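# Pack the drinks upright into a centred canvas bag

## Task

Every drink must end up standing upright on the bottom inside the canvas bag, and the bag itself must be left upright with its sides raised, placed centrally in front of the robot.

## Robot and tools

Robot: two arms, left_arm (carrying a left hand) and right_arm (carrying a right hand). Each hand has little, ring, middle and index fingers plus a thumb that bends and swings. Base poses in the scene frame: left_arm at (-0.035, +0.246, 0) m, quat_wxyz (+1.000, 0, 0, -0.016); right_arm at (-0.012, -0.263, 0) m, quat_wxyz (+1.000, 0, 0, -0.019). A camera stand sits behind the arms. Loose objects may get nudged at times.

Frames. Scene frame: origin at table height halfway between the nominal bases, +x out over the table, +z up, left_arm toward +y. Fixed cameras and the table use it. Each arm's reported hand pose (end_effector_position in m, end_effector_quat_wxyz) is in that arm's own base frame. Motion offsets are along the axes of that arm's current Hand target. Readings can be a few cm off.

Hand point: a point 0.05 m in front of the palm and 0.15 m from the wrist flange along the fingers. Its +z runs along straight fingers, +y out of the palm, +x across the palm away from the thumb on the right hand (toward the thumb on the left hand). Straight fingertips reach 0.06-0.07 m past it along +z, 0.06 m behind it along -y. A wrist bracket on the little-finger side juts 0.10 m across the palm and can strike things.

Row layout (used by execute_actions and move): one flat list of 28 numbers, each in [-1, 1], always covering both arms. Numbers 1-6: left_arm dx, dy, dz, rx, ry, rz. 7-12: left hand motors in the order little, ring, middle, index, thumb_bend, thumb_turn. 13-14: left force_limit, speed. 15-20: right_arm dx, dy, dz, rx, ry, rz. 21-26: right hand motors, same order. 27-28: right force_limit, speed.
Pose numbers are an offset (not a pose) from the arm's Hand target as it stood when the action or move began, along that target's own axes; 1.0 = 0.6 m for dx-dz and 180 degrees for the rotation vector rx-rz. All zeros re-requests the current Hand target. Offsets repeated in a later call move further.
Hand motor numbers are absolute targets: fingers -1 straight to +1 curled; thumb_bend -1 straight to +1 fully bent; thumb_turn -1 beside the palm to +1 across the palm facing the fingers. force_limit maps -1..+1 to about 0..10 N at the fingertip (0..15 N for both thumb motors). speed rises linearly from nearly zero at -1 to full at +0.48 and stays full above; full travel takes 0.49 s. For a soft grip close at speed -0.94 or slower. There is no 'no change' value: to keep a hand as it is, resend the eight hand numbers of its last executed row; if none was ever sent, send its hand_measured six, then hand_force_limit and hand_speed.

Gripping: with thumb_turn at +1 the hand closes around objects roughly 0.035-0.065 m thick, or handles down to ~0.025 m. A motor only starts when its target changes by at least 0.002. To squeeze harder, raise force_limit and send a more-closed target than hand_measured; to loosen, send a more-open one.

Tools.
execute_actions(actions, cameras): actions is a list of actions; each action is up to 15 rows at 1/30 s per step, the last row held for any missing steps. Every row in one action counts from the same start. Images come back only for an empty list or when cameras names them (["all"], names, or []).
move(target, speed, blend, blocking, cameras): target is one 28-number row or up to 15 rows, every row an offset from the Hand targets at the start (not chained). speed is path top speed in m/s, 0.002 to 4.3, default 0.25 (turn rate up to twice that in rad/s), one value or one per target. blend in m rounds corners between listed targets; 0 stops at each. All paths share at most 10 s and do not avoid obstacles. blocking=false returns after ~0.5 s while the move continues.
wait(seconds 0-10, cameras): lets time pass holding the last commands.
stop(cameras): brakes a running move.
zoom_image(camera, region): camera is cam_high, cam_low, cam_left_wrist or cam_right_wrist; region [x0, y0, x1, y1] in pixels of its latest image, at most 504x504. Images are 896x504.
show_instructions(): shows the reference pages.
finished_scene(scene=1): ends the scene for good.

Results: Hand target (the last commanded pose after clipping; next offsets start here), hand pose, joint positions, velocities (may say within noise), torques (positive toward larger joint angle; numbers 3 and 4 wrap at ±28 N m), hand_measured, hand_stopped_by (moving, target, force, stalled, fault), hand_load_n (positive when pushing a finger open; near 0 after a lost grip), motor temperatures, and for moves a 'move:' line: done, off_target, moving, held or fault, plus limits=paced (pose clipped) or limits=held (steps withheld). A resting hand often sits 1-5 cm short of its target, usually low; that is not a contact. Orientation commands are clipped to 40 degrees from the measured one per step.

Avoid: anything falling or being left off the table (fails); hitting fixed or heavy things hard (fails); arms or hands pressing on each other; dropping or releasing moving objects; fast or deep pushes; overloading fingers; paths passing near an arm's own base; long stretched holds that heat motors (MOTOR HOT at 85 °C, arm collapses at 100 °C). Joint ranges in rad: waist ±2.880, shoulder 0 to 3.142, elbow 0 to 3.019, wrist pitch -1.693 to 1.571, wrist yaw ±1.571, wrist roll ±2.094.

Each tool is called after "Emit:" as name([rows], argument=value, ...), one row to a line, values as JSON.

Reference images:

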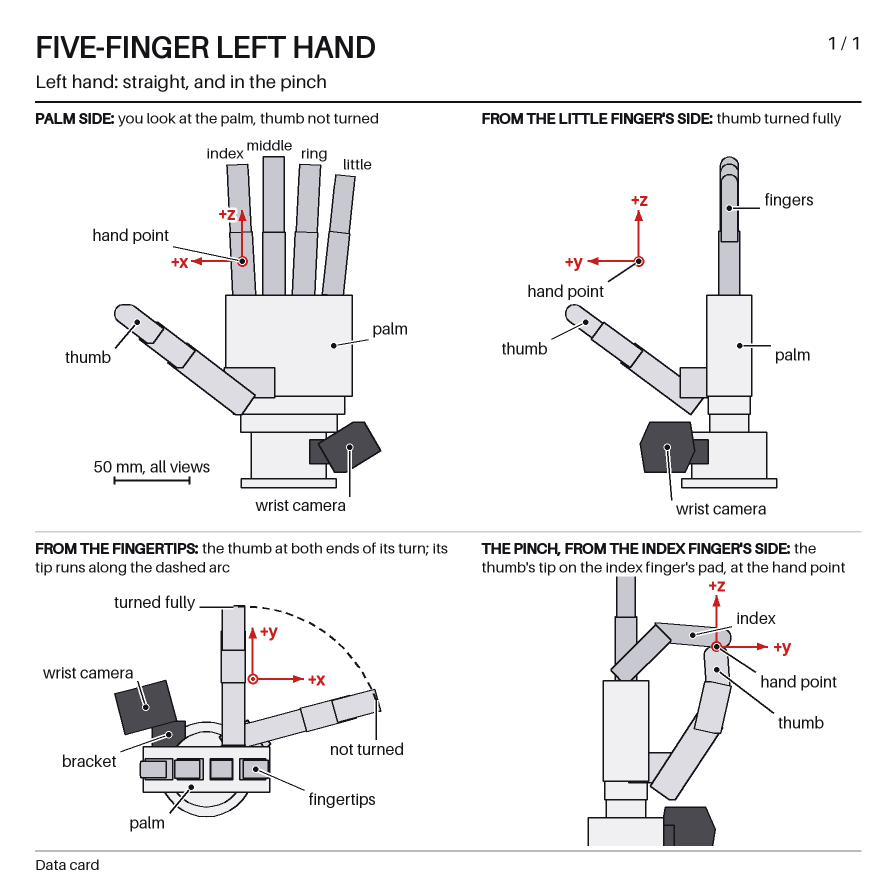

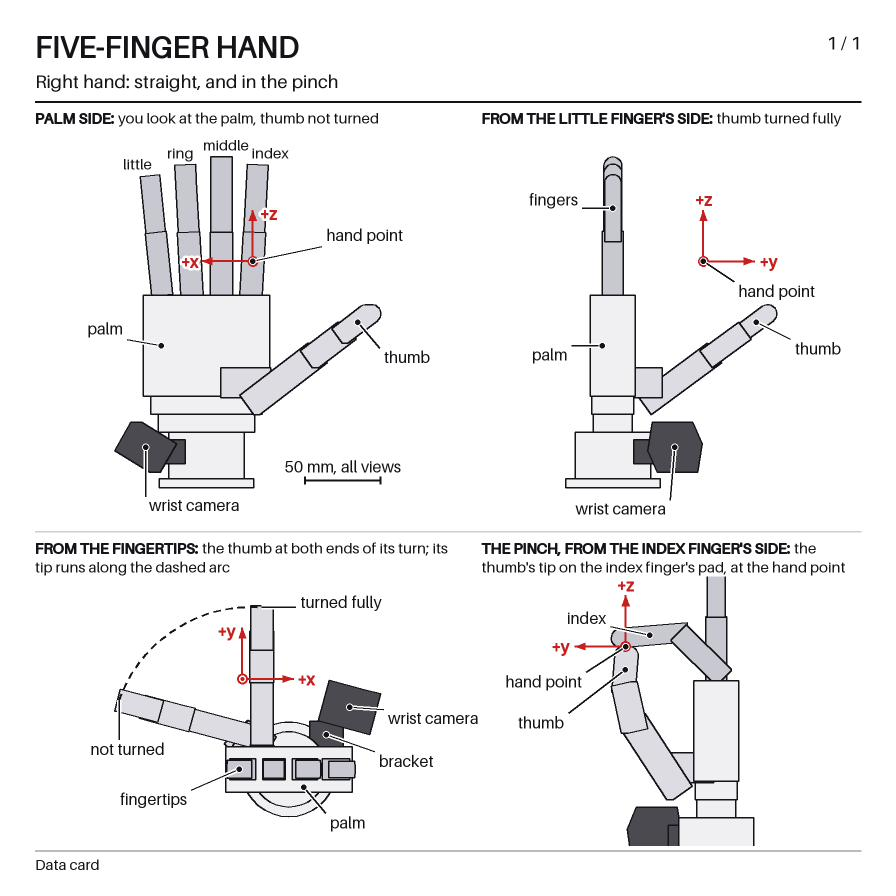

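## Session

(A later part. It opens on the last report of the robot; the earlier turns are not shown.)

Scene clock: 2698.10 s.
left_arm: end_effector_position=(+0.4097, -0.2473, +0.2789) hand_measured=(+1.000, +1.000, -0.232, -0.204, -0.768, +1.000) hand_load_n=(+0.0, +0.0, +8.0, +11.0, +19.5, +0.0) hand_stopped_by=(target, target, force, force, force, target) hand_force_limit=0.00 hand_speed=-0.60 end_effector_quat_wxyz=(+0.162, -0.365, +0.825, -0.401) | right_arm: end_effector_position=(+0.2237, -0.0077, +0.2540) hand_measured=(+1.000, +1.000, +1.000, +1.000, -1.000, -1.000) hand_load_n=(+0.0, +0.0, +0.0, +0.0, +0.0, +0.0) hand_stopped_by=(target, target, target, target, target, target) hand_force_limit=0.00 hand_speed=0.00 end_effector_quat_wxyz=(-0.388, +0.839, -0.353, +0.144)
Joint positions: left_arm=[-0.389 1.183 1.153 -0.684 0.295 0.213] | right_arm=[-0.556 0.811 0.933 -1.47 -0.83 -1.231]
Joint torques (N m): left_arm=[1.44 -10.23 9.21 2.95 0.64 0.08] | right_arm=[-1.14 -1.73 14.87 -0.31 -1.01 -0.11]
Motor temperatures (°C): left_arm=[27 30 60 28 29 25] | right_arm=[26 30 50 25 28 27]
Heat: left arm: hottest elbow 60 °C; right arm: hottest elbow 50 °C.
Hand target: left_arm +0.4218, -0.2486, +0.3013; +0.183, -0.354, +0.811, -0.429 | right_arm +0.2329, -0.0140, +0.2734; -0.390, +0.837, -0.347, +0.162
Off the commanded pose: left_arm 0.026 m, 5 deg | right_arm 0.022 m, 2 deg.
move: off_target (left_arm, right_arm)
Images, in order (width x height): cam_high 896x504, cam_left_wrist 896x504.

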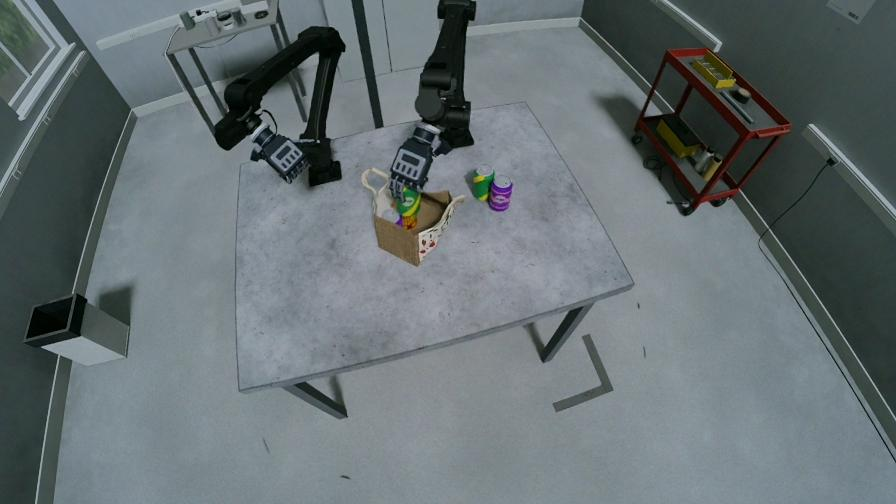

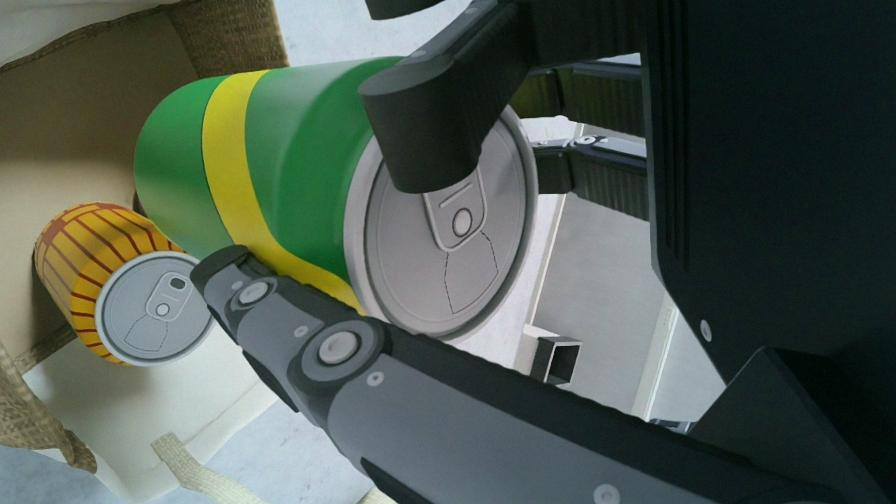

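Emit:
move([
  [0.0018,0.0131,-0.0188,0,0,0,1,1,0.3,0.3,-0.3,1,0,-0.6,0,0,0,0,0,0,1,1,1,1,-1,-1,0,0],
  [0.0018,0.0747,0.0242,0,0,0,1,1,0.3,0.3,-0.3,1,0,-0.6,0,0,0,0,0,0,1,1,1,1,-1,-1,0,0],
], speed=[0.1,0.1], cameras=["cam_high","cam_left_wrist"])

Emit:
zoom_image(camera="cam_high", region=[350, 130, 480, 280])

Scene clock: 2717.00 s.
left_arm: end_effector_position=(+0.4006, -0.2395, +0.2338) hand_measured=(+1.000, +1.000, -0.232, -0.204, -0.768, +1.000) hand_load_n=(+0.0, +0.0, +8.0, +11.0, +19.5, +0.0) hand_stopped_by=(target, target, force, force, force, target) hand_force_limit=0.00 hand_speed=-0.60 end_effector_quat_wxyz=(+0.161, -0.366, +0.825, -0.400) | right_arm: end_effector_position=(+0.2237, -0.0077, +0.2540) hand_measured=(+1.000, +1.000, +1.000, +1.000, -1.000, -1.000) hand_load_n=(+0.5, +0.0, +0.0, +0.5, +0.0, +0.0) hand_stopped_by=(target, target, target, target, target, target) hand_force_limit=0.00 hand_speed=0.00 end_effector_quat_wxyz=(-0.388, +0.839, -0.353, +0.144)
Joint positions: left_arm=[-0.379 1.163 1.02 -0.574 0.302 0.22] | right_arm=[-0.556 0.811 0.933 -1.47 -0.83 -1.231]
Joint torques (N m): left_arm=[1.32 -10.46 8.7 2.95 0.62 0.07] | right_arm=[-1.2 -1.67 14.9 -0.28 -1.01 -0.11]
Motor temperatures (°C): left_arm=[27 30 58 29 29 25] | right_arm=[26 30 50 25 29 27]
Heat: left arm: hottest elbow 58 °C; right arm: hottest elbow 50 °C.
Hand target: left_arm +0.4110, -0.2406, +0.2562; +0.183, -0.354, +0.811, -0.429 | right_arm +0.2329, -0.0140, +0.2734; -0.390, +0.837, -0.347, +0.162
Off the commanded pose: left_arm 0.025 m, 5 deg | right_arm 0.022 m, 2 deg.
move: off_target (left_arm, right_arm)
Images, in order (width x height): cam_high 896x504, cam_left_wrist 896x504.

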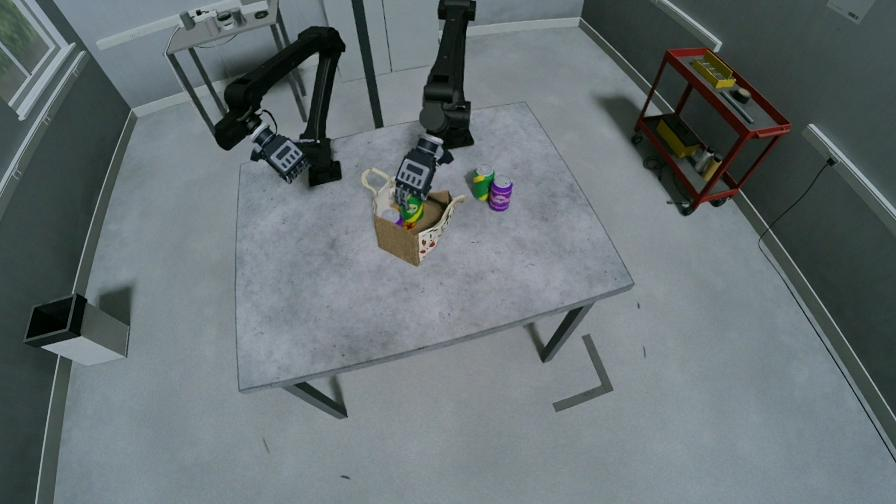

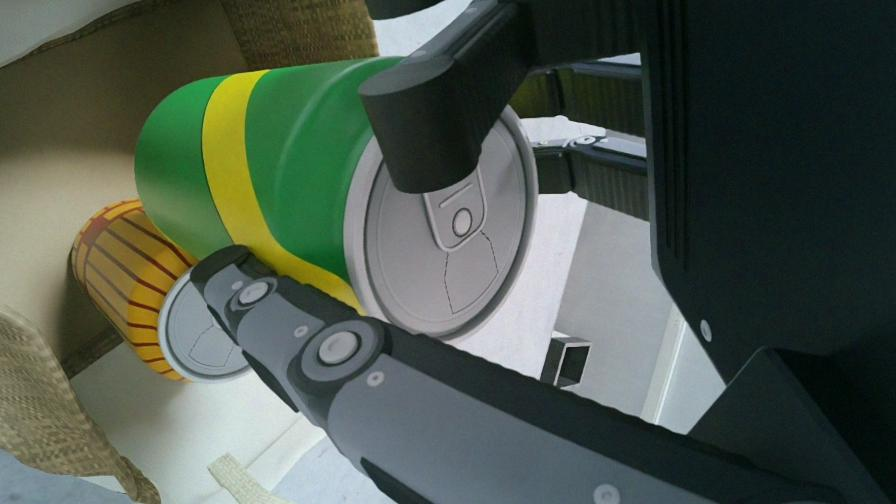

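Scaled by 3.360.

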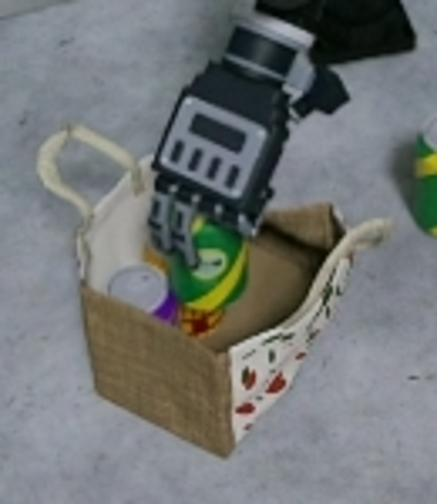

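Emit:
move([
  [0.0047,0.005,-0.007,0,0,0,1,1,0.3,0.3,-0.3,1,0,-0.6,0,0,0,0,0,0,1,1,1,1,-1,-1,0,0],
  [0.0047,0.0815,0.0465,0,0,0,1,1,0.3,0.3,-0.3,1,0,-0.6,0,0,0,0,0,0,1,1,1,1,-1,-1,0,0],
], speed=[0.06,0.06], cameras=["cam_high","cam_left_wrist"])

Emit:
zoom_image(camera="cam_high", region=[350, 130, 480, 280])

Scene clock: 2734.83 s.
left_arm: end_effector_position=(+0.3951, -0.2361, +0.1873) hand_measured=(+1.000, +1.000, -0.232, -0.204, -0.768, +1.000) hand_load_n=(+0.0, +0.0, +8.5, +11.0, +19.5, -0.5) hand_stopped_by=(target, target, force, force, force, target) hand_force_limit=0.00 hand_speed=-0.60 end_effector_quat_wxyz=(+0.170, -0.360, +0.822, -0.408) | right_arm: end_effector_position=(+0.2237, -0.0077, +0.2540) hand_measured=(+1.000, +1.000, +1.000, +1.000, -1.000, -1.000) hand_load_n=(+0.0, +0.0, +0.0, +0.0, +0.0, +0.0) hand_stopped_by=(target, target, target, target, target, target) hand_force_limit=0.00 hand_speed=0.00 end_effector_quat_wxyz=(-0.388, +0.839, -0.353, +0.144)
Joint positions: left_arm=[-0.376 1.16 0.882 -0.414 0.304 0.226] | right_arm=[-0.556 0.811 0.933 -1.47 -0.83 -1.231]
Joint torques (N m): left_arm=[0.85 -8.41 8.43 2.78 0.52 0.01] | right_arm=[-0.97 -1.49 14.93 -0.32 -1.01 -0.11]
Motor temperatures (°C): left_arm=[27 30 57 29 28 25] | right_arm=[26 30 50 25 29 27]
Heat: left arm: hottest elbow 57 °C; right arm: hottest elbow 50 °C.
Hand target: left_arm +0.4055, -0.2398, +0.2001; +0.183, -0.354, +0.810, -0.429 | right_arm +0.2329, -0.0140, +0.2734; -0.390, +0.837, -0.347, +0.162
Off the commanded pose: left_arm 0.017 m, 3 deg | right_arm 0.022 m, 2 deg.
move: off_target (left_arm, right_arm)
Images, in order (width x height): cam_high 896x504, cam_left_wrist 896x504.

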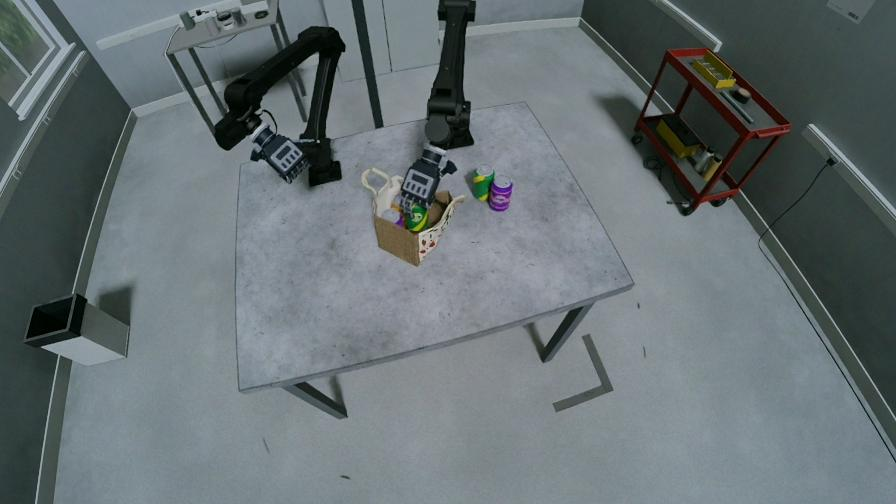

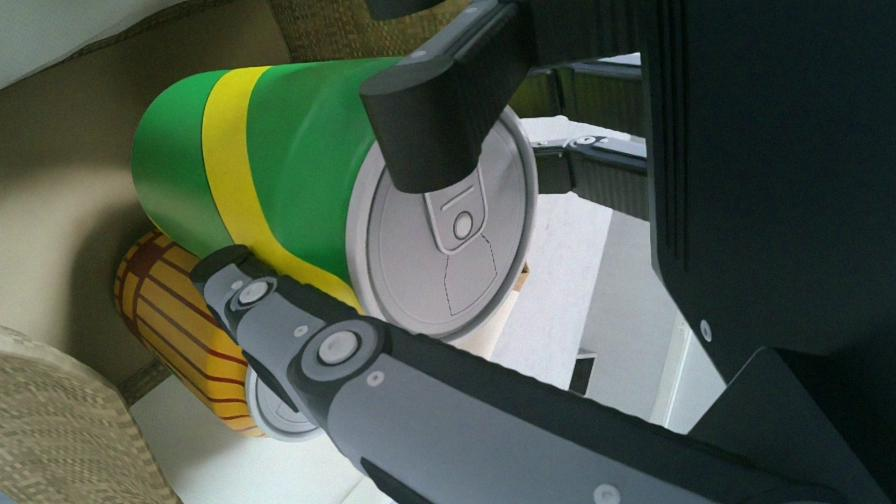

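Scaled by 3.360.

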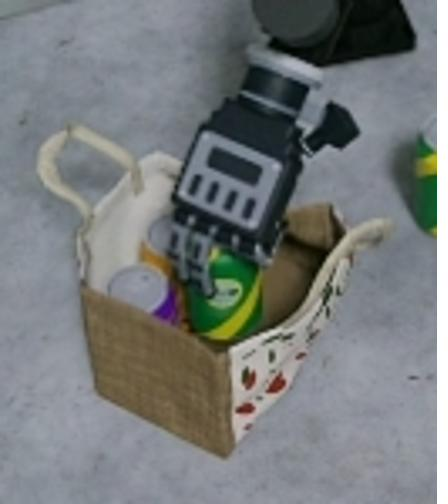

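Emit:
move([
  [0,0.0928,0.065,0,0,0,1,1,0.3,0.3,-0.3,1,0,-0.6,0,0,0,0,0,0,1,1,1,1,-1,-1,0,0],
], speed=[0.06], cameras=["cam_high","cam_left_wrist"])

Emit:
zoom_image(camera="cam_high", region=[350, 130, 480, 280])

Scene clock: 2745.10 s.
left_arm: end_effector_position=(+0.3961, -0.2365, +0.1211) hand_measured=(+1.000, +1.000, -0.232, -0.204, -0.768, +1.000) hand_load_n=(+0.0, +0.0, +8.0, +11.0, +19.5, -0.5) hand_stopped_by=(target, target, force, force, force, target) hand_force_limit=0.00 hand_speed=-0.60 end_effector_quat_wxyz=(+0.172, -0.359, +0.821, -0.410) | right_arm: end_effector_position=(+0.2237, -0.0077, +0.2540) hand_measured=(+1.000, +1.000, +1.000, +1.000, -1.000, -1.000) hand_load_n=(+0.5, +0.0, +0.0, +0.0, +0.0, -0.5) hand_stopped_by=(target, target, target, target, target, target) hand_force_limit=0.00 hand_speed=0.00 end_effector_quat_wxyz=(-0.388, +0.839, -0.353, +0.144)
Joint positions: left_arm=[-0.376 1.237 0.754 -0.204 0.304 0.226] | right_arm=[-0.556 0.811 0.933 -1.47 -0.83 -1.231]
Joint torques (N m): left_arm=[0.67 -8.76 7.66 2.77 0.44 0] | right_arm=[-1.26 -1.73 14.89 -0.28 -0.99 -0.11]
Motor temperatures (°C): left_arm=[27 30 57 29 28 25] | right_arm=[26 30 50 25 29 27]
Heat: left arm: hottest elbow 57 °C; right arm: hottest elbow 50 °C.
Hand target: left_arm +0.4056, -0.2406, +0.1320; +0.183, -0.354, +0.810, -0.429 | right_arm +0.2329, -0.0140, +0.2734; -0.390, +0.837, -0.347, +0.162
Off the commanded pose: left_arm 0.015 m, 3 deg | right_arm 0.022 m, 2 deg.
move: off_target (left_arm, right_arm)
Images, in order (width x height): cam_high 896x504, cam_left_wrist 896x504.

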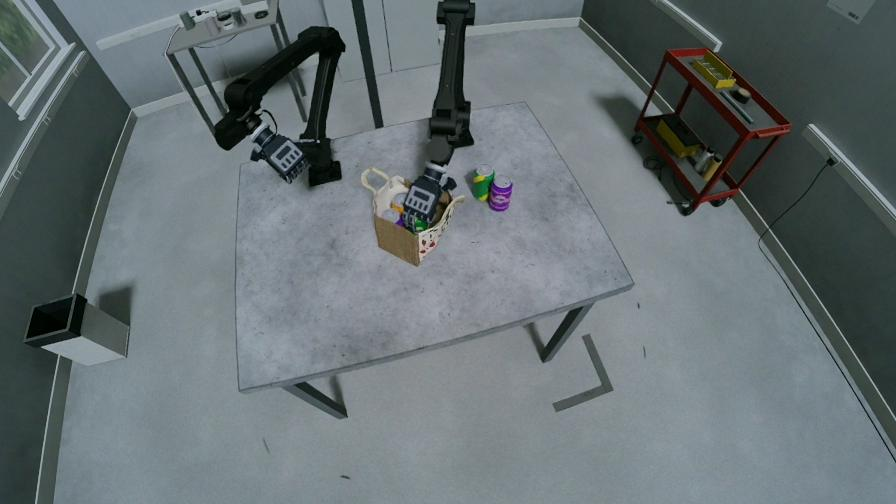

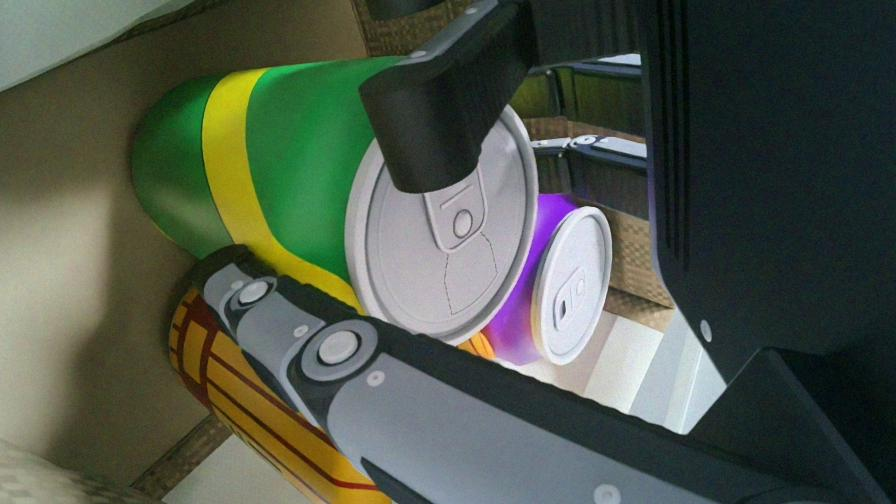

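Scaled by 3.360.

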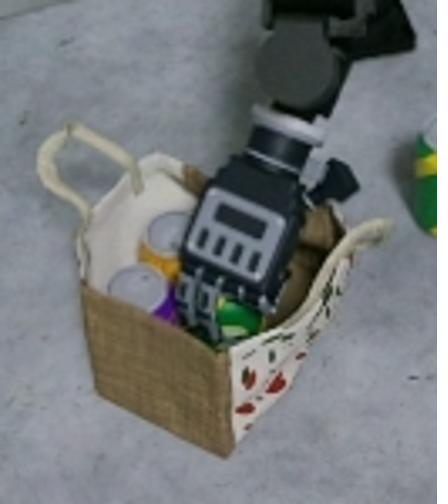

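Emit:
move([
  [0,0.0082,0.0058,0,0,0,1,1,0.3,0.3,-0.3,1,0,-0.6,0,0,0,0,0,0,1,1,1,1,-1,-1,0,0],
  [0,0.0082,0.0058,0,0,0,1,1,-0.5,-0.5,-1,1,0,-0.3,0,0,0,0,0,0,1,1,1,1,-1,-1,0,0],
  [0,-0.32,-0.224,0,0,0,1,1,-0.5,-0.5,-1,1,0,-0.3,0,0,0,0,0,0,1,1,1,1,-1,-1,0,0],
], speed=[0.05,0.05,0.13], cameras=["cam_high","cam_left_wrist"])

Emit:
zoom_image(camera="cam_high", region=[350, 130, 480, 280])

Scene clock: 2761.17 s.
left_arm: end_effector_position=(+0.3943, -0.2375, +0.3398) hand_measured=(+1.000, +1.000, -0.500, -0.500, -1.000, +1.000) hand_load_n=(+0.0, -0.5, +0.0, +0.0, +0.0, +0.0) hand_stopped_by=(target, target, target, target, target, target) hand_force_limit=0.00 hand_speed=-0.30 end_effector_quat_wxyz=(+0.171, -0.360, +0.817, -0.416) | right_arm: end_effector_position=(+0.2237, -0.0077, +0.2540) hand_measured=(+1.000, +1.000, +1.000, +1.000, -1.000, -1.000) hand_load_n=(+0.0, +0.0, +0.0, +0.5, +0.0, +0.0) hand_stopped_by=(target, target, target, target, target, target) hand_force_limit=0.00 hand_speed=0.00 end_effector_quat_wxyz=(-0.388, +0.839, -0.353, +0.144)
Joint positions: left_arm=[-0.376 1.12 1.248 -0.804 0.31 0.215] | right_arm=[-0.556 0.811 0.933 -1.47 -0.83 -1.231]
Joint torques (N m): left_arm=[1.26 -7.18 12.71 0.66 0.4 0.03] | right_arm=[-1.32 -1.61 14.89 -0.29 -1 -0.11]
Motor temperatures (°C): left_arm=[27 30 56 29 28 25] | right_arm=[26 30 50 25 29 27]
Heat: left arm: hottest elbow 56 °C; right arm: hottest elbow 50 °C.
Hand target: left_arm +0.4050, -0.2377, +0.3664; +0.183, -0.354, +0.811, -0.429 | right_arm +0.2329, -0.0140, +0.2734; -0.390, +0.837, -0.347, +0.162
Off the commanded pose: left_arm 0.029 m, 2 deg | right_arm 0.022 m, 2 deg.
move: off_target (left_arm, right_arm); target 2's new numbers were sent with left_arm's hand 0.011 m and 2 deg from that target
Images, in order (width x height): cam_high 896x504, cam_left_wrist 896x504.

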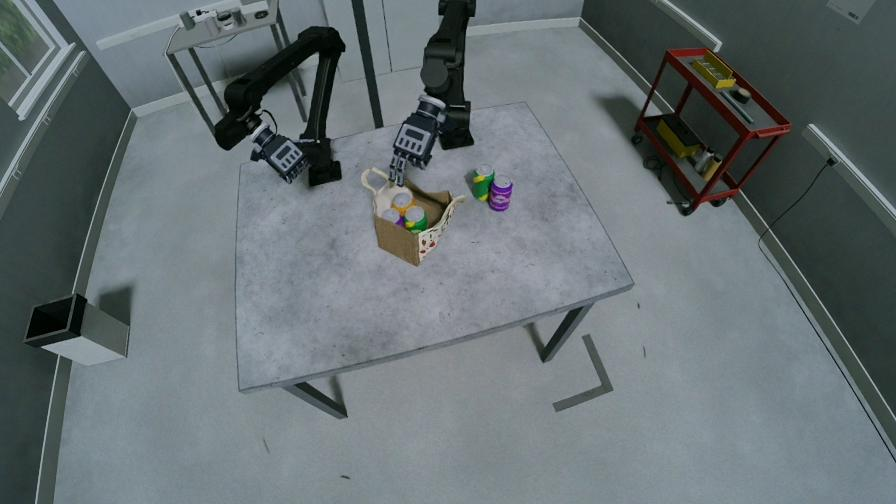

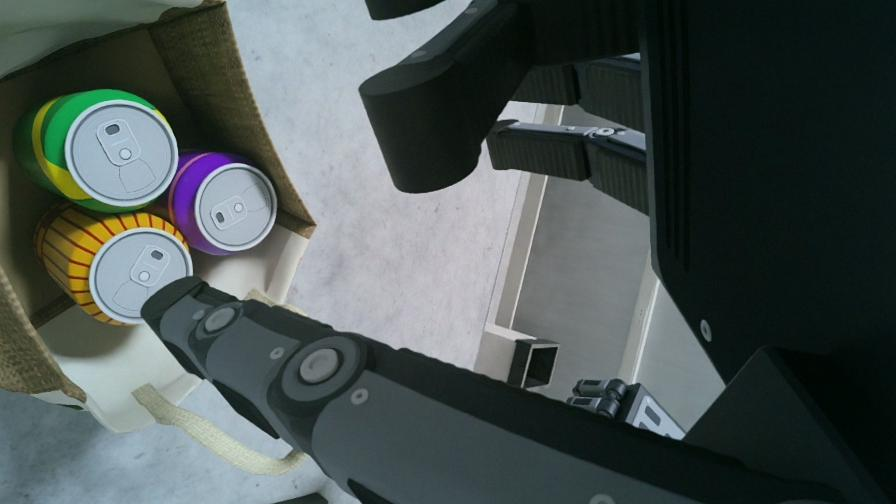

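Scaled by 3.360.

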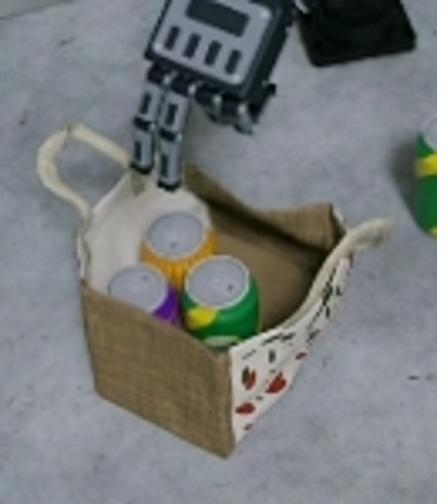

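Emit:
move([
  [0.0483,0.27,-0.0765,-0.309,0.006,0.0162,-1,-1,-1,-1,-1,-1,0,0,0,0,0,0,0,0,1,1,1,1,-1,-1,0,0],
], speed=[0.25], cameras=["cam_high","cam_left_wrist"])

Emit:
zoom_image(camera="cam_high", region=[350, 130, 480, 280])

Scene clock: 2831.83 s.
left_arm: end_effector_position=(+0.2831, -0.1624, +0.2501) hand_measured=(-1.000, -1.000, -1.000, -1.000, -1.000, -1.000) hand_load_n=(+0.0, -0.5, +0.0, +0.0, +0.0, +0.0) hand_stopped_by=(target, target, target, target, target, target) hand_force_limit=0.00 hand_speed=0.00 end_effector_quat_wxyz=(-0.007, -0.383, +0.924, +0.009) | right_arm: end_effector_position=(+0.2237, -0.0077, +0.2540) hand_measured=(+1.000, +1.000, +1.000, +1.000, -1.000, -1.000) hand_load_n=(+0.0, +0.0, +0.0, +0.0, +0.0, +0.0) hand_stopped_by=(target, target, target, target, target, target) hand_force_limit=0.00 hand_speed=0.00 end_effector_quat_wxyz=(-0.388, +0.839, -0.353, +0.144)
Joint positions: left_arm=[-0.485 1.38 1.384 -1.597 -0.001 0.301] | right_arm=[-0.556 0.811 0.933 -1.47 -0.83 -1.231]
Joint torques (N m): left_arm=[-0.62 -9.47 10.02 -0.59 -0.18 0.02] | right_arm=[-1.44 -1.73 14.86 -0.31 -1.01 -0.11]
Motor temperatures (°C): left_arm=[27 30 60 28 27 25] | right_arm=[26 30 50 25 29 27]
Heat: left arm: hottest elbow 60 °C; right arm: hottest elbow 50 °C.
Hand target: left_arm +0.2901, -0.1711, +0.2588; -0.001, -0.375, +0.927, +0.000 | right_arm +0.2329, -0.0140, +0.2734; -0.390, +0.837, -0.347, +0.162
Off the commanded pose: left_arm 0.014 m, 2 deg | right_arm 0.022 m, 2 deg.
move: off_target (left_arm, right_arm)
Images, in order (width x height): cam_high 896x504, cam_left_wrist 896x504.

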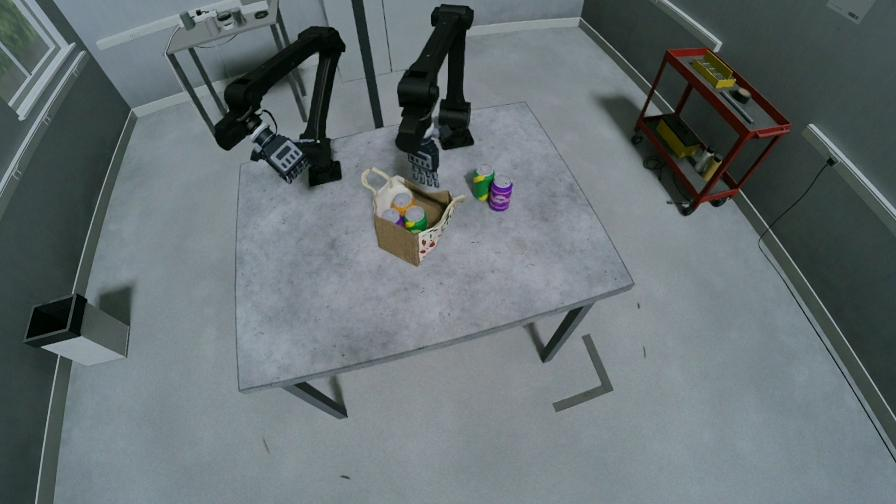

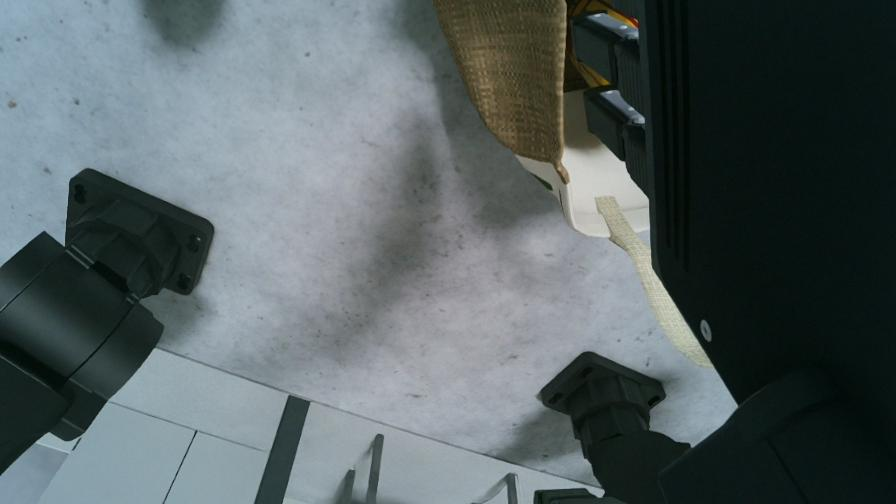

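Scaled by 3.360.

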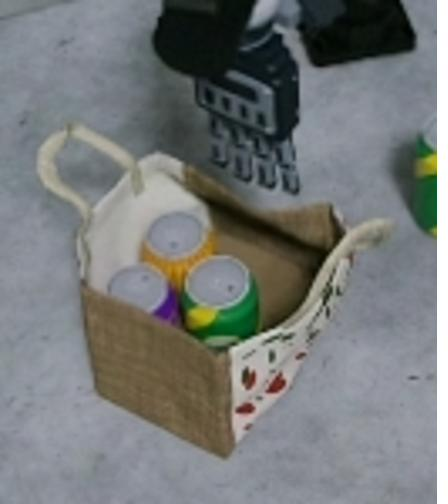

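Emit:
zoom_image(camera="cam_left_wrist", region=[420, 0, 700, 260])

Scaled by 1.800.

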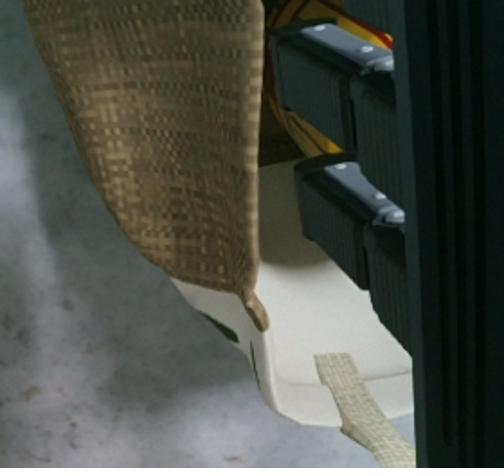

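Emit:
move([
  [-0.0128,-0.0083,0,0,0,0.041,1,-1,-1,-1,-1,1,0,0,0,0,0,0,0,0,1,1,1,1,-1,-1,0,0],
  [-0.0128,-0.0083,0.11,0,0,0.041,1,-1,-1,-1,-1,1,0,0,0,0,0,0,0,0,1,1,1,1,-1,-1,0,0],
], speed=[0.15,0.15], cameras=["cam_high","cam_left_wrist"])

Emit:
zoom_image(camera="cam_left_wrist", region=[420, 0, 700, 260])

Emit:
zoom_image(camera="cam_high", region=[350, 130, 480, 280])

Scene clock: 2883.93 s.
left_arm: end_effector_position=(+0.2970, -0.1645, +0.1997) hand_measured=(+1.000, -1.000, -1.000, -1.000, -1.000, +1.000) hand_load_n=(+0.0, +0.0, +0.0, +0.0, +0.0, +0.0) hand_stopped_by=(target, target, target, target, target, target) hand_force_limit=0.00 hand_speed=0.00 end_effector_quat_wxyz=(-0.003, -0.324, +0.946, +0.000) | right_arm: end_effector_position=(+0.2237, -0.0077, +0.2540) hand_measured=(+1.000, +1.000, +1.000, +1.000, -1.000, -1.000) hand_load_n=(+0.0, +0.0, +0.0, +0.0, +0.0, +0.0) hand_stopped_by=(target, target, target, target, target, target) hand_force_limit=0.00 hand_speed=0.00 end_effector_quat_wxyz=(-0.388, +0.839, -0.353, +0.144)
Joint positions: left_arm=[-0.492 1.412 1.287 -1.45 0.003 0.419] | right_arm=[-0.556 0.811 0.933 -1.47 -0.83 -1.231]
Joint torques (N m): left_arm=[-0.85 -9.93 6.54 0.42 -0.14 0.13] | right_arm=[-1.2 -1.67 14.86 -0.25 -1 -0.11]
Motor temperatures (°C): left_arm=[27 30 59 28 27 25] | right_arm=[26 29 51 25 29 27]
Heat: left arm: hottest elbow 59 °C; right arm: hottest elbow 51 °C.
Hand target: left_arm +0.2990, -0.1694, +0.1929; +0.000, -0.314, +0.949, +0.000 | right_arm +0.2329, -0.0140, +0.2734; -0.390, +0.837, -0.347, +0.162
Off the commanded pose: left_arm 0.009 m, 1 deg | right_arm 0.022 m, 2 deg.
move: off_target (right_arm)
Images, in order (width x height): cam_high 896x504, cam_left_wrist 896x504.

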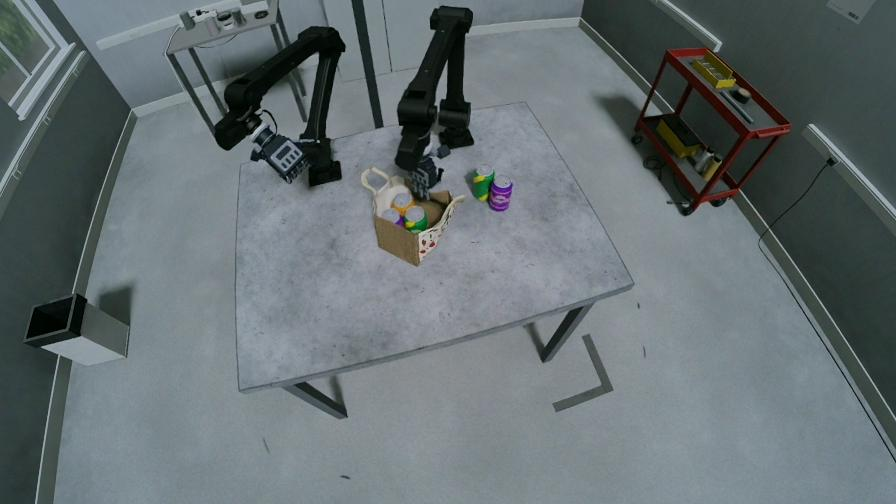

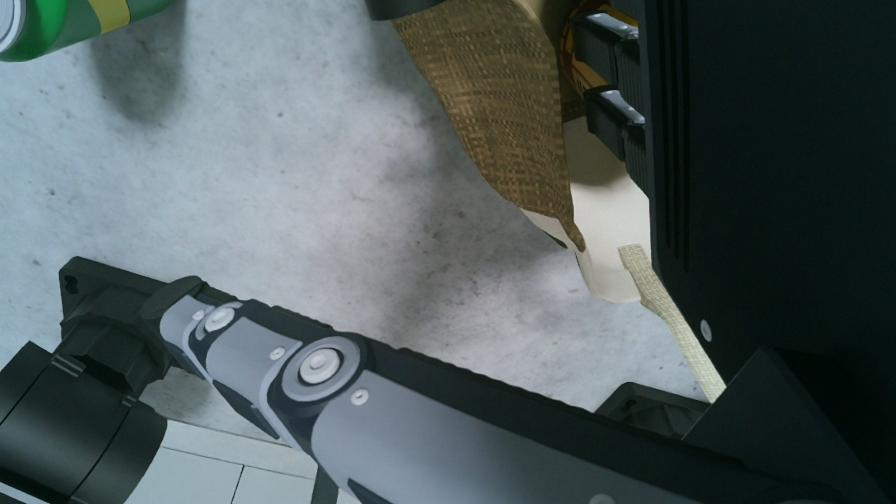

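Scaled by 1.800.

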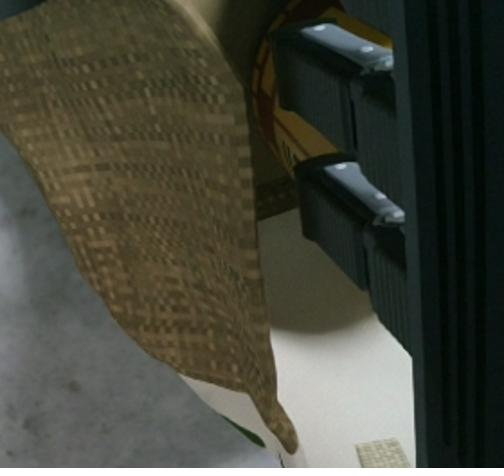

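Scaled by 3.360.

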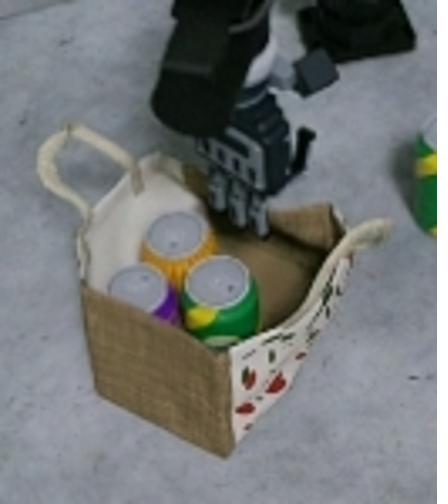

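Emit:
move([
  [0,0,0.1,0,0,0,1,-1,-1,-1,-1,1,0,0,0,0,0,0,0,0,1,1,1,1,-1,-1,0,0],
  [0,0.125,0.1,0,0,0,1,-1,-1,-1,-1,1,0,0,0,0,0,0,0,0,1,1,1,1,-1,-1,0,0],
], speed=[0.1,0.08], cameras=["cam_high","cam_left_wrist"])

Emit:
zoom_image(camera="cam_high", region=[350, 130, 480, 280])

Scene clock: 2899.23 s.
left_arm: end_effector_position=(+0.2582, -0.1199, +0.1336) hand_measured=(+1.000, -1.000, -1.000, -1.000, -1.000, +1.000) hand_load_n=(+0.0, +0.0, +0.0, +0.0, +0.0, +0.0) hand_stopped_by=(target, target, target, target, target, target) hand_force_limit=0.00 hand_speed=0.00 end_effector_quat_wxyz=(+0.001, -0.308, +0.951, -0.007) | right_arm: end_effector_position=(+0.2237, -0.0077, +0.2540) hand_measured=(+1.000, +1.000, +1.000, +1.000, -1.000, -1.000) hand_load_n=(+0.0, +0.0, +0.0, +0.0, +0.0, +0.0) hand_stopped_by=(target, target, target, target, target, target) hand_force_limit=0.00 hand_speed=0.00 end_effector_quat_wxyz=(-0.388, +0.839, -0.353, +0.144)
Joint positions: left_arm=[-0.435 1.295 1 -1.266 0.009 0.51] | right_arm=[-0.556 0.811 0.933 -1.47 -0.83 -1.231]
Joint torques (N m): left_arm=[1.85 -9.64 5.65 -0.12 -0.13 0.12] | right_arm=[-1.2 -1.73 14.9 -0.27 -1.02 -0.11]
Motor temperatures (°C): left_arm=[27 30 57 28 27 25] | right_arm=[26 29 51 25 29 27]
Heat: left arm: hottest elbow 57 °C; right arm: hottest elbow 51 °C.
Hand target: left_arm +0.2543, -0.1093, +0.1329; +0.000, -0.314, +0.949, +0.000 | right_arm +0.2329, -0.0140, +0.2734; -0.390, +0.837, -0.347, +0.162
Off the commanded pose: left_arm 0.011 m, 1 deg | right_arm 0.022 m, 2 deg.
move: off_target (left_arm, right_arm)
Images, in order (width x height): cam_high 896x504, cam_left_wrist 896x504.

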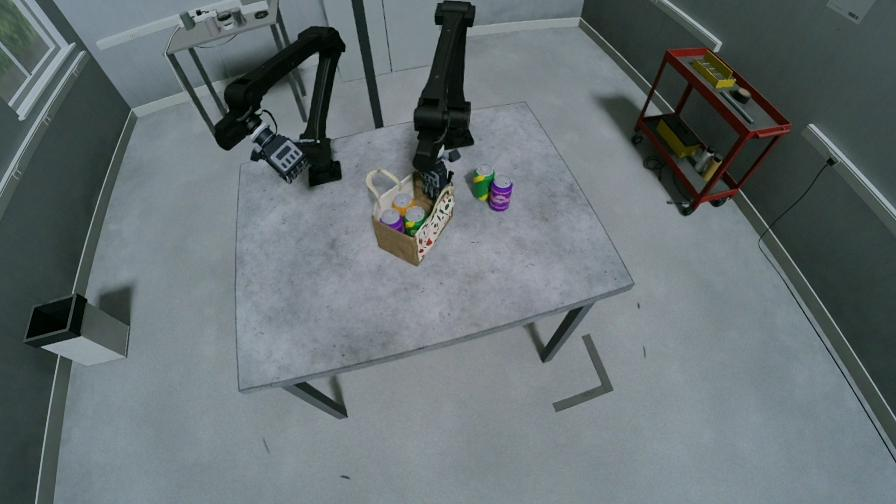

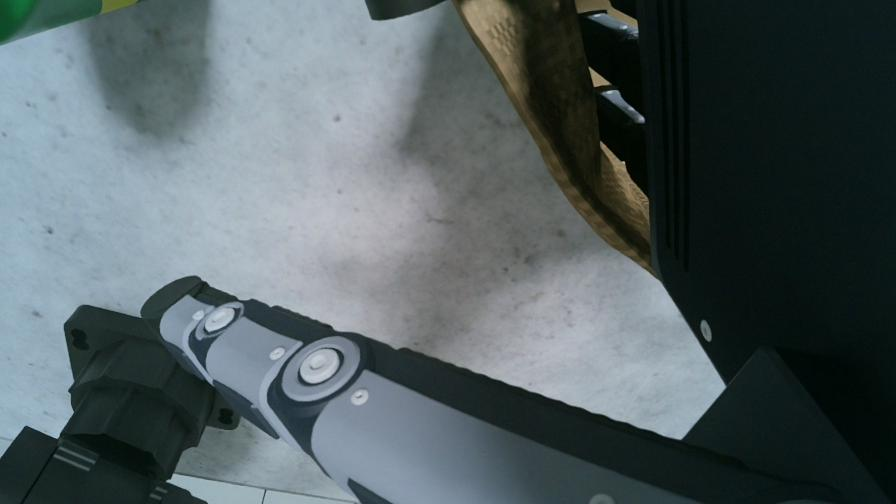

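Scaled by 3.360.

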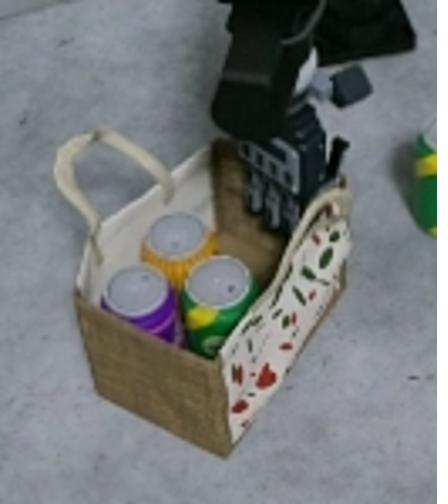

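Emit:
move([
  [0,0,-0.22,0,0,0,1,-1,-1,-1,-1,1,0,0,0,0,0,0,0,0,1,1,1,1,-1,-1,0,0],
], speed=[0.12], cameras=["cam_high","cam_left_wrist"])

Emit:
zoom_image(camera="cam_high", region=[350, 130, 480, 280])

Scene clock: 2909.07 s.
left_arm: end_effector_position=(+0.2405, -0.1098, +0.2466) hand_measured=(+1.000, -1.000, -1.000, -1.000, -1.000, +1.000) hand_load_n=(+0.0, +0.0, +0.0, +0.0, +0.0, +0.0) hand_stopped_by=(target, target, target, target, target, target) hand_force_limit=0.00 hand_speed=0.00 end_effector_quat_wxyz=(-0.023, -0.315, +0.949, +0.016) | right_arm: end_effector_position=(+0.2237, -0.0077, +0.2540) hand_measured=(+1.000, +1.000, +1.000, +1.000, -1.000, -1.000) hand_load_n=(+0.0, +0.0, +0.0, +0.0, +0.0, +0.0) hand_stopped_by=(target, target, target, target, target, target) hand_force_limit=0.00 hand_speed=0.00 end_effector_quat_wxyz=(-0.388, +0.839, -0.353, +0.144)
Joint positions: left_arm=[-0.428 1.244 1.243 -1.625 0.008 0.502] | right_arm=[-0.556 0.811 0.933 -1.47 -0.83 -1.231]
Joint torques (N m): left_arm=[1.49 -8.64 11.12 -0.68 -0.14 0.11] | right_arm=[-1.14 -1.73 14.91 -0.29 -1.01 -0.11]
Motor temperatures (°C): left_arm=[27 30 56 28 27 25] | right_arm=[26 29 51 25 29 27]
Heat: left arm: hottest elbow 56 °C; right arm: hottest elbow 51 °C.
Hand target: left_arm +0.2544, -0.1092, +0.2648; -0.001, -0.314, +0.949, +0.000 | right_arm +0.2329, -0.0140, +0.2734; -0.390, +0.837, -0.347, +0.162
Off the commanded pose: left_arm 0.023 m, 3 deg | right_arm 0.022 m, 2 deg.
move: off_target (left_arm, right_arm)
Images, in order (width x height): cam_high 896x504, cam_left_wrist 896x504.

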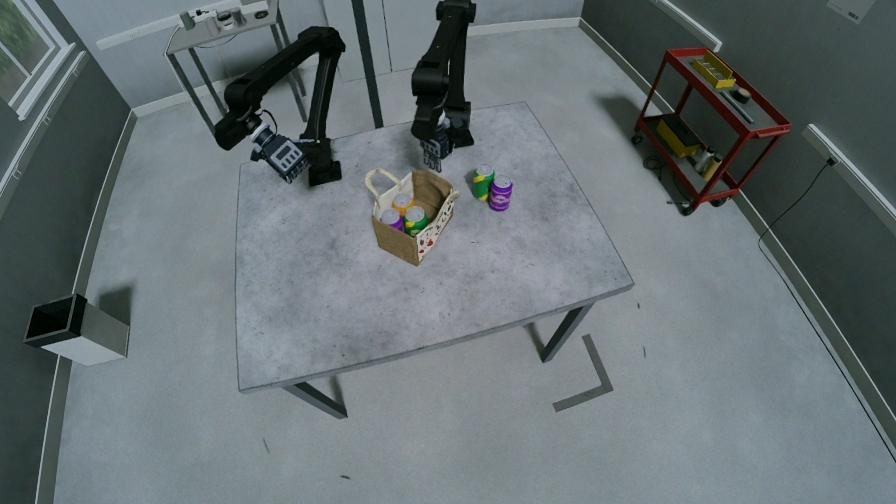

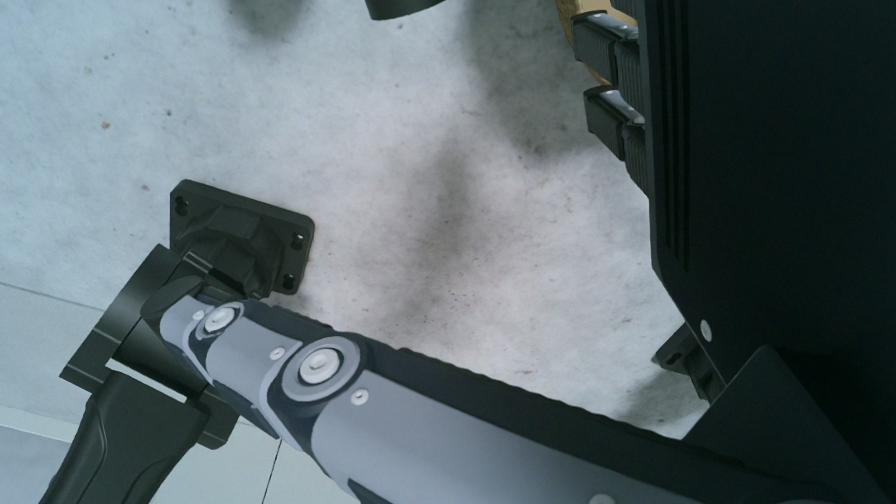

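Scaled by 3.360.

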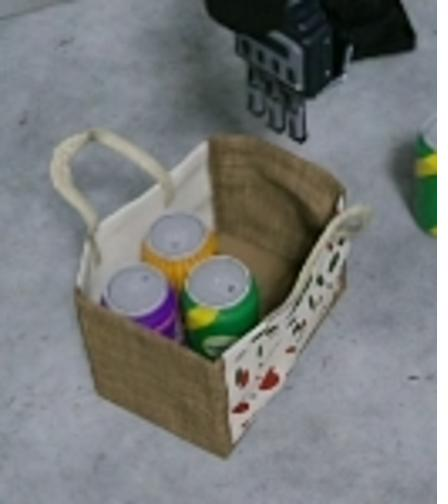

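Emit:
move([
  [-0.15,0.06,-0.08,0.1,-0.05,-0.11,1,1,-0.8,-0.8,-1,1,0,0,0,0,0,0,0,0,1,1,1,1,-1,-1,0,0],
  [-0.3008,0.1072,0.0747,0.2567,-0.1291,-0.2768,1,1,-0.8,-0.8,-1,1,0,0,0,0,0,0,0,0,1,1,1,1,-1,-1,0,0],
], speed=[0.3,0.3], blend=[0.03,0], cameras=["cam_high","cam_left_wrist"])

Scene clock: 2973.33 s.
left_arm: end_effector_position=(+0.3570, +0.0469, +0.2152) hand_measured=(+1.000, +1.000, -0.800, -0.800, -1.000, +1.000) hand_load_n=(+0.0, +0.0, +0.0, +0.0, -0.5, +0.0) hand_stopped_by=(target, target, target, target, target, target) hand_force_limit=0.00 hand_speed=0.00 end_effector_quat_wxyz=(-0.285, +0.643, -0.650, +0.288) | right_arm: end_effector_position=(+0.2237, -0.0077, +0.2540) hand_measured=(+1.000, +1.000, +1.000, +1.000, -1.000, -1.000) hand_load_n=(+0.0, +0.0, +0.0, +0.0, +0.0, +0.0) hand_stopped_by=(target, target, target, target, target, target) hand_force_limit=0.00 hand_speed=0.00 end_effector_quat_wxyz=(-0.388, +0.839, -0.353, +0.144)
Joint positions: left_arm=[0.303 0.874 0.813 -0.7 0.23 0.213] | right_arm=[-0.556 0.811 0.933 -1.47 -0.83 -1.231]
Joint torques (N m): left_arm=[1.26 -5.25 7.54 2.24 0.28 -0.07] | right_arm=[-1.2 -1.79 14.84 -0.24 -1 -0.11]
Motor temperatures (°C): left_arm=[27 30 57 28 27 25] | right_arm=[26 29 51 25 29 27]
Heat: left arm: hottest elbow 57 °C; right arm: hottest elbow 51 °C.
Hand target: left_arm +0.3609, +0.0500, +0.2199; -0.298, +0.641, -0.641, +0.299 | right_arm +0.2329, -0.0140, +0.2734; -0.390, +0.837, -0.347, +0.162
Off the commanded pose: left_arm 0.007 m, 2 deg | right_arm 0.022 m, 2 deg.
move: off_target (right_arm)
Images, in order (width x height): cam_high 896x504, cam_left_wrist 896x504.

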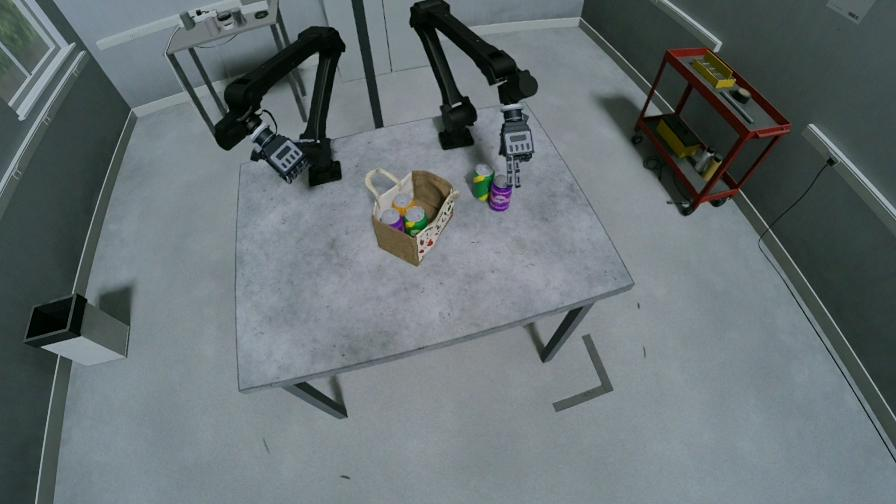

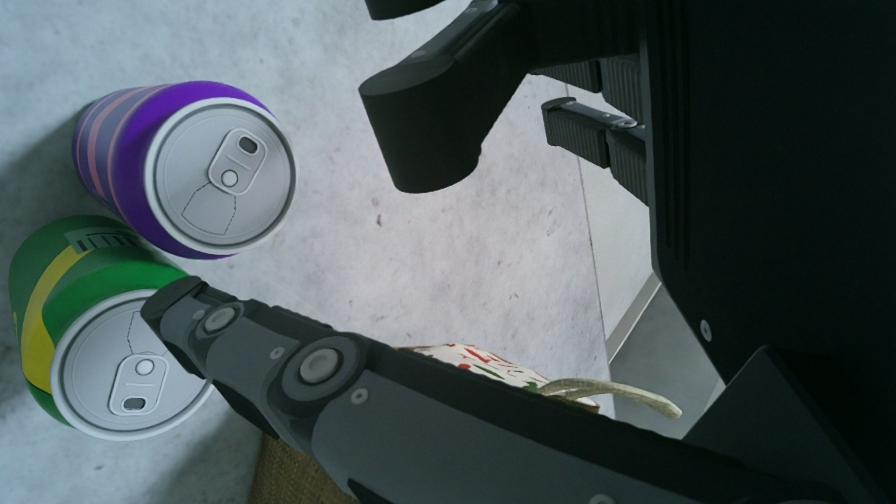

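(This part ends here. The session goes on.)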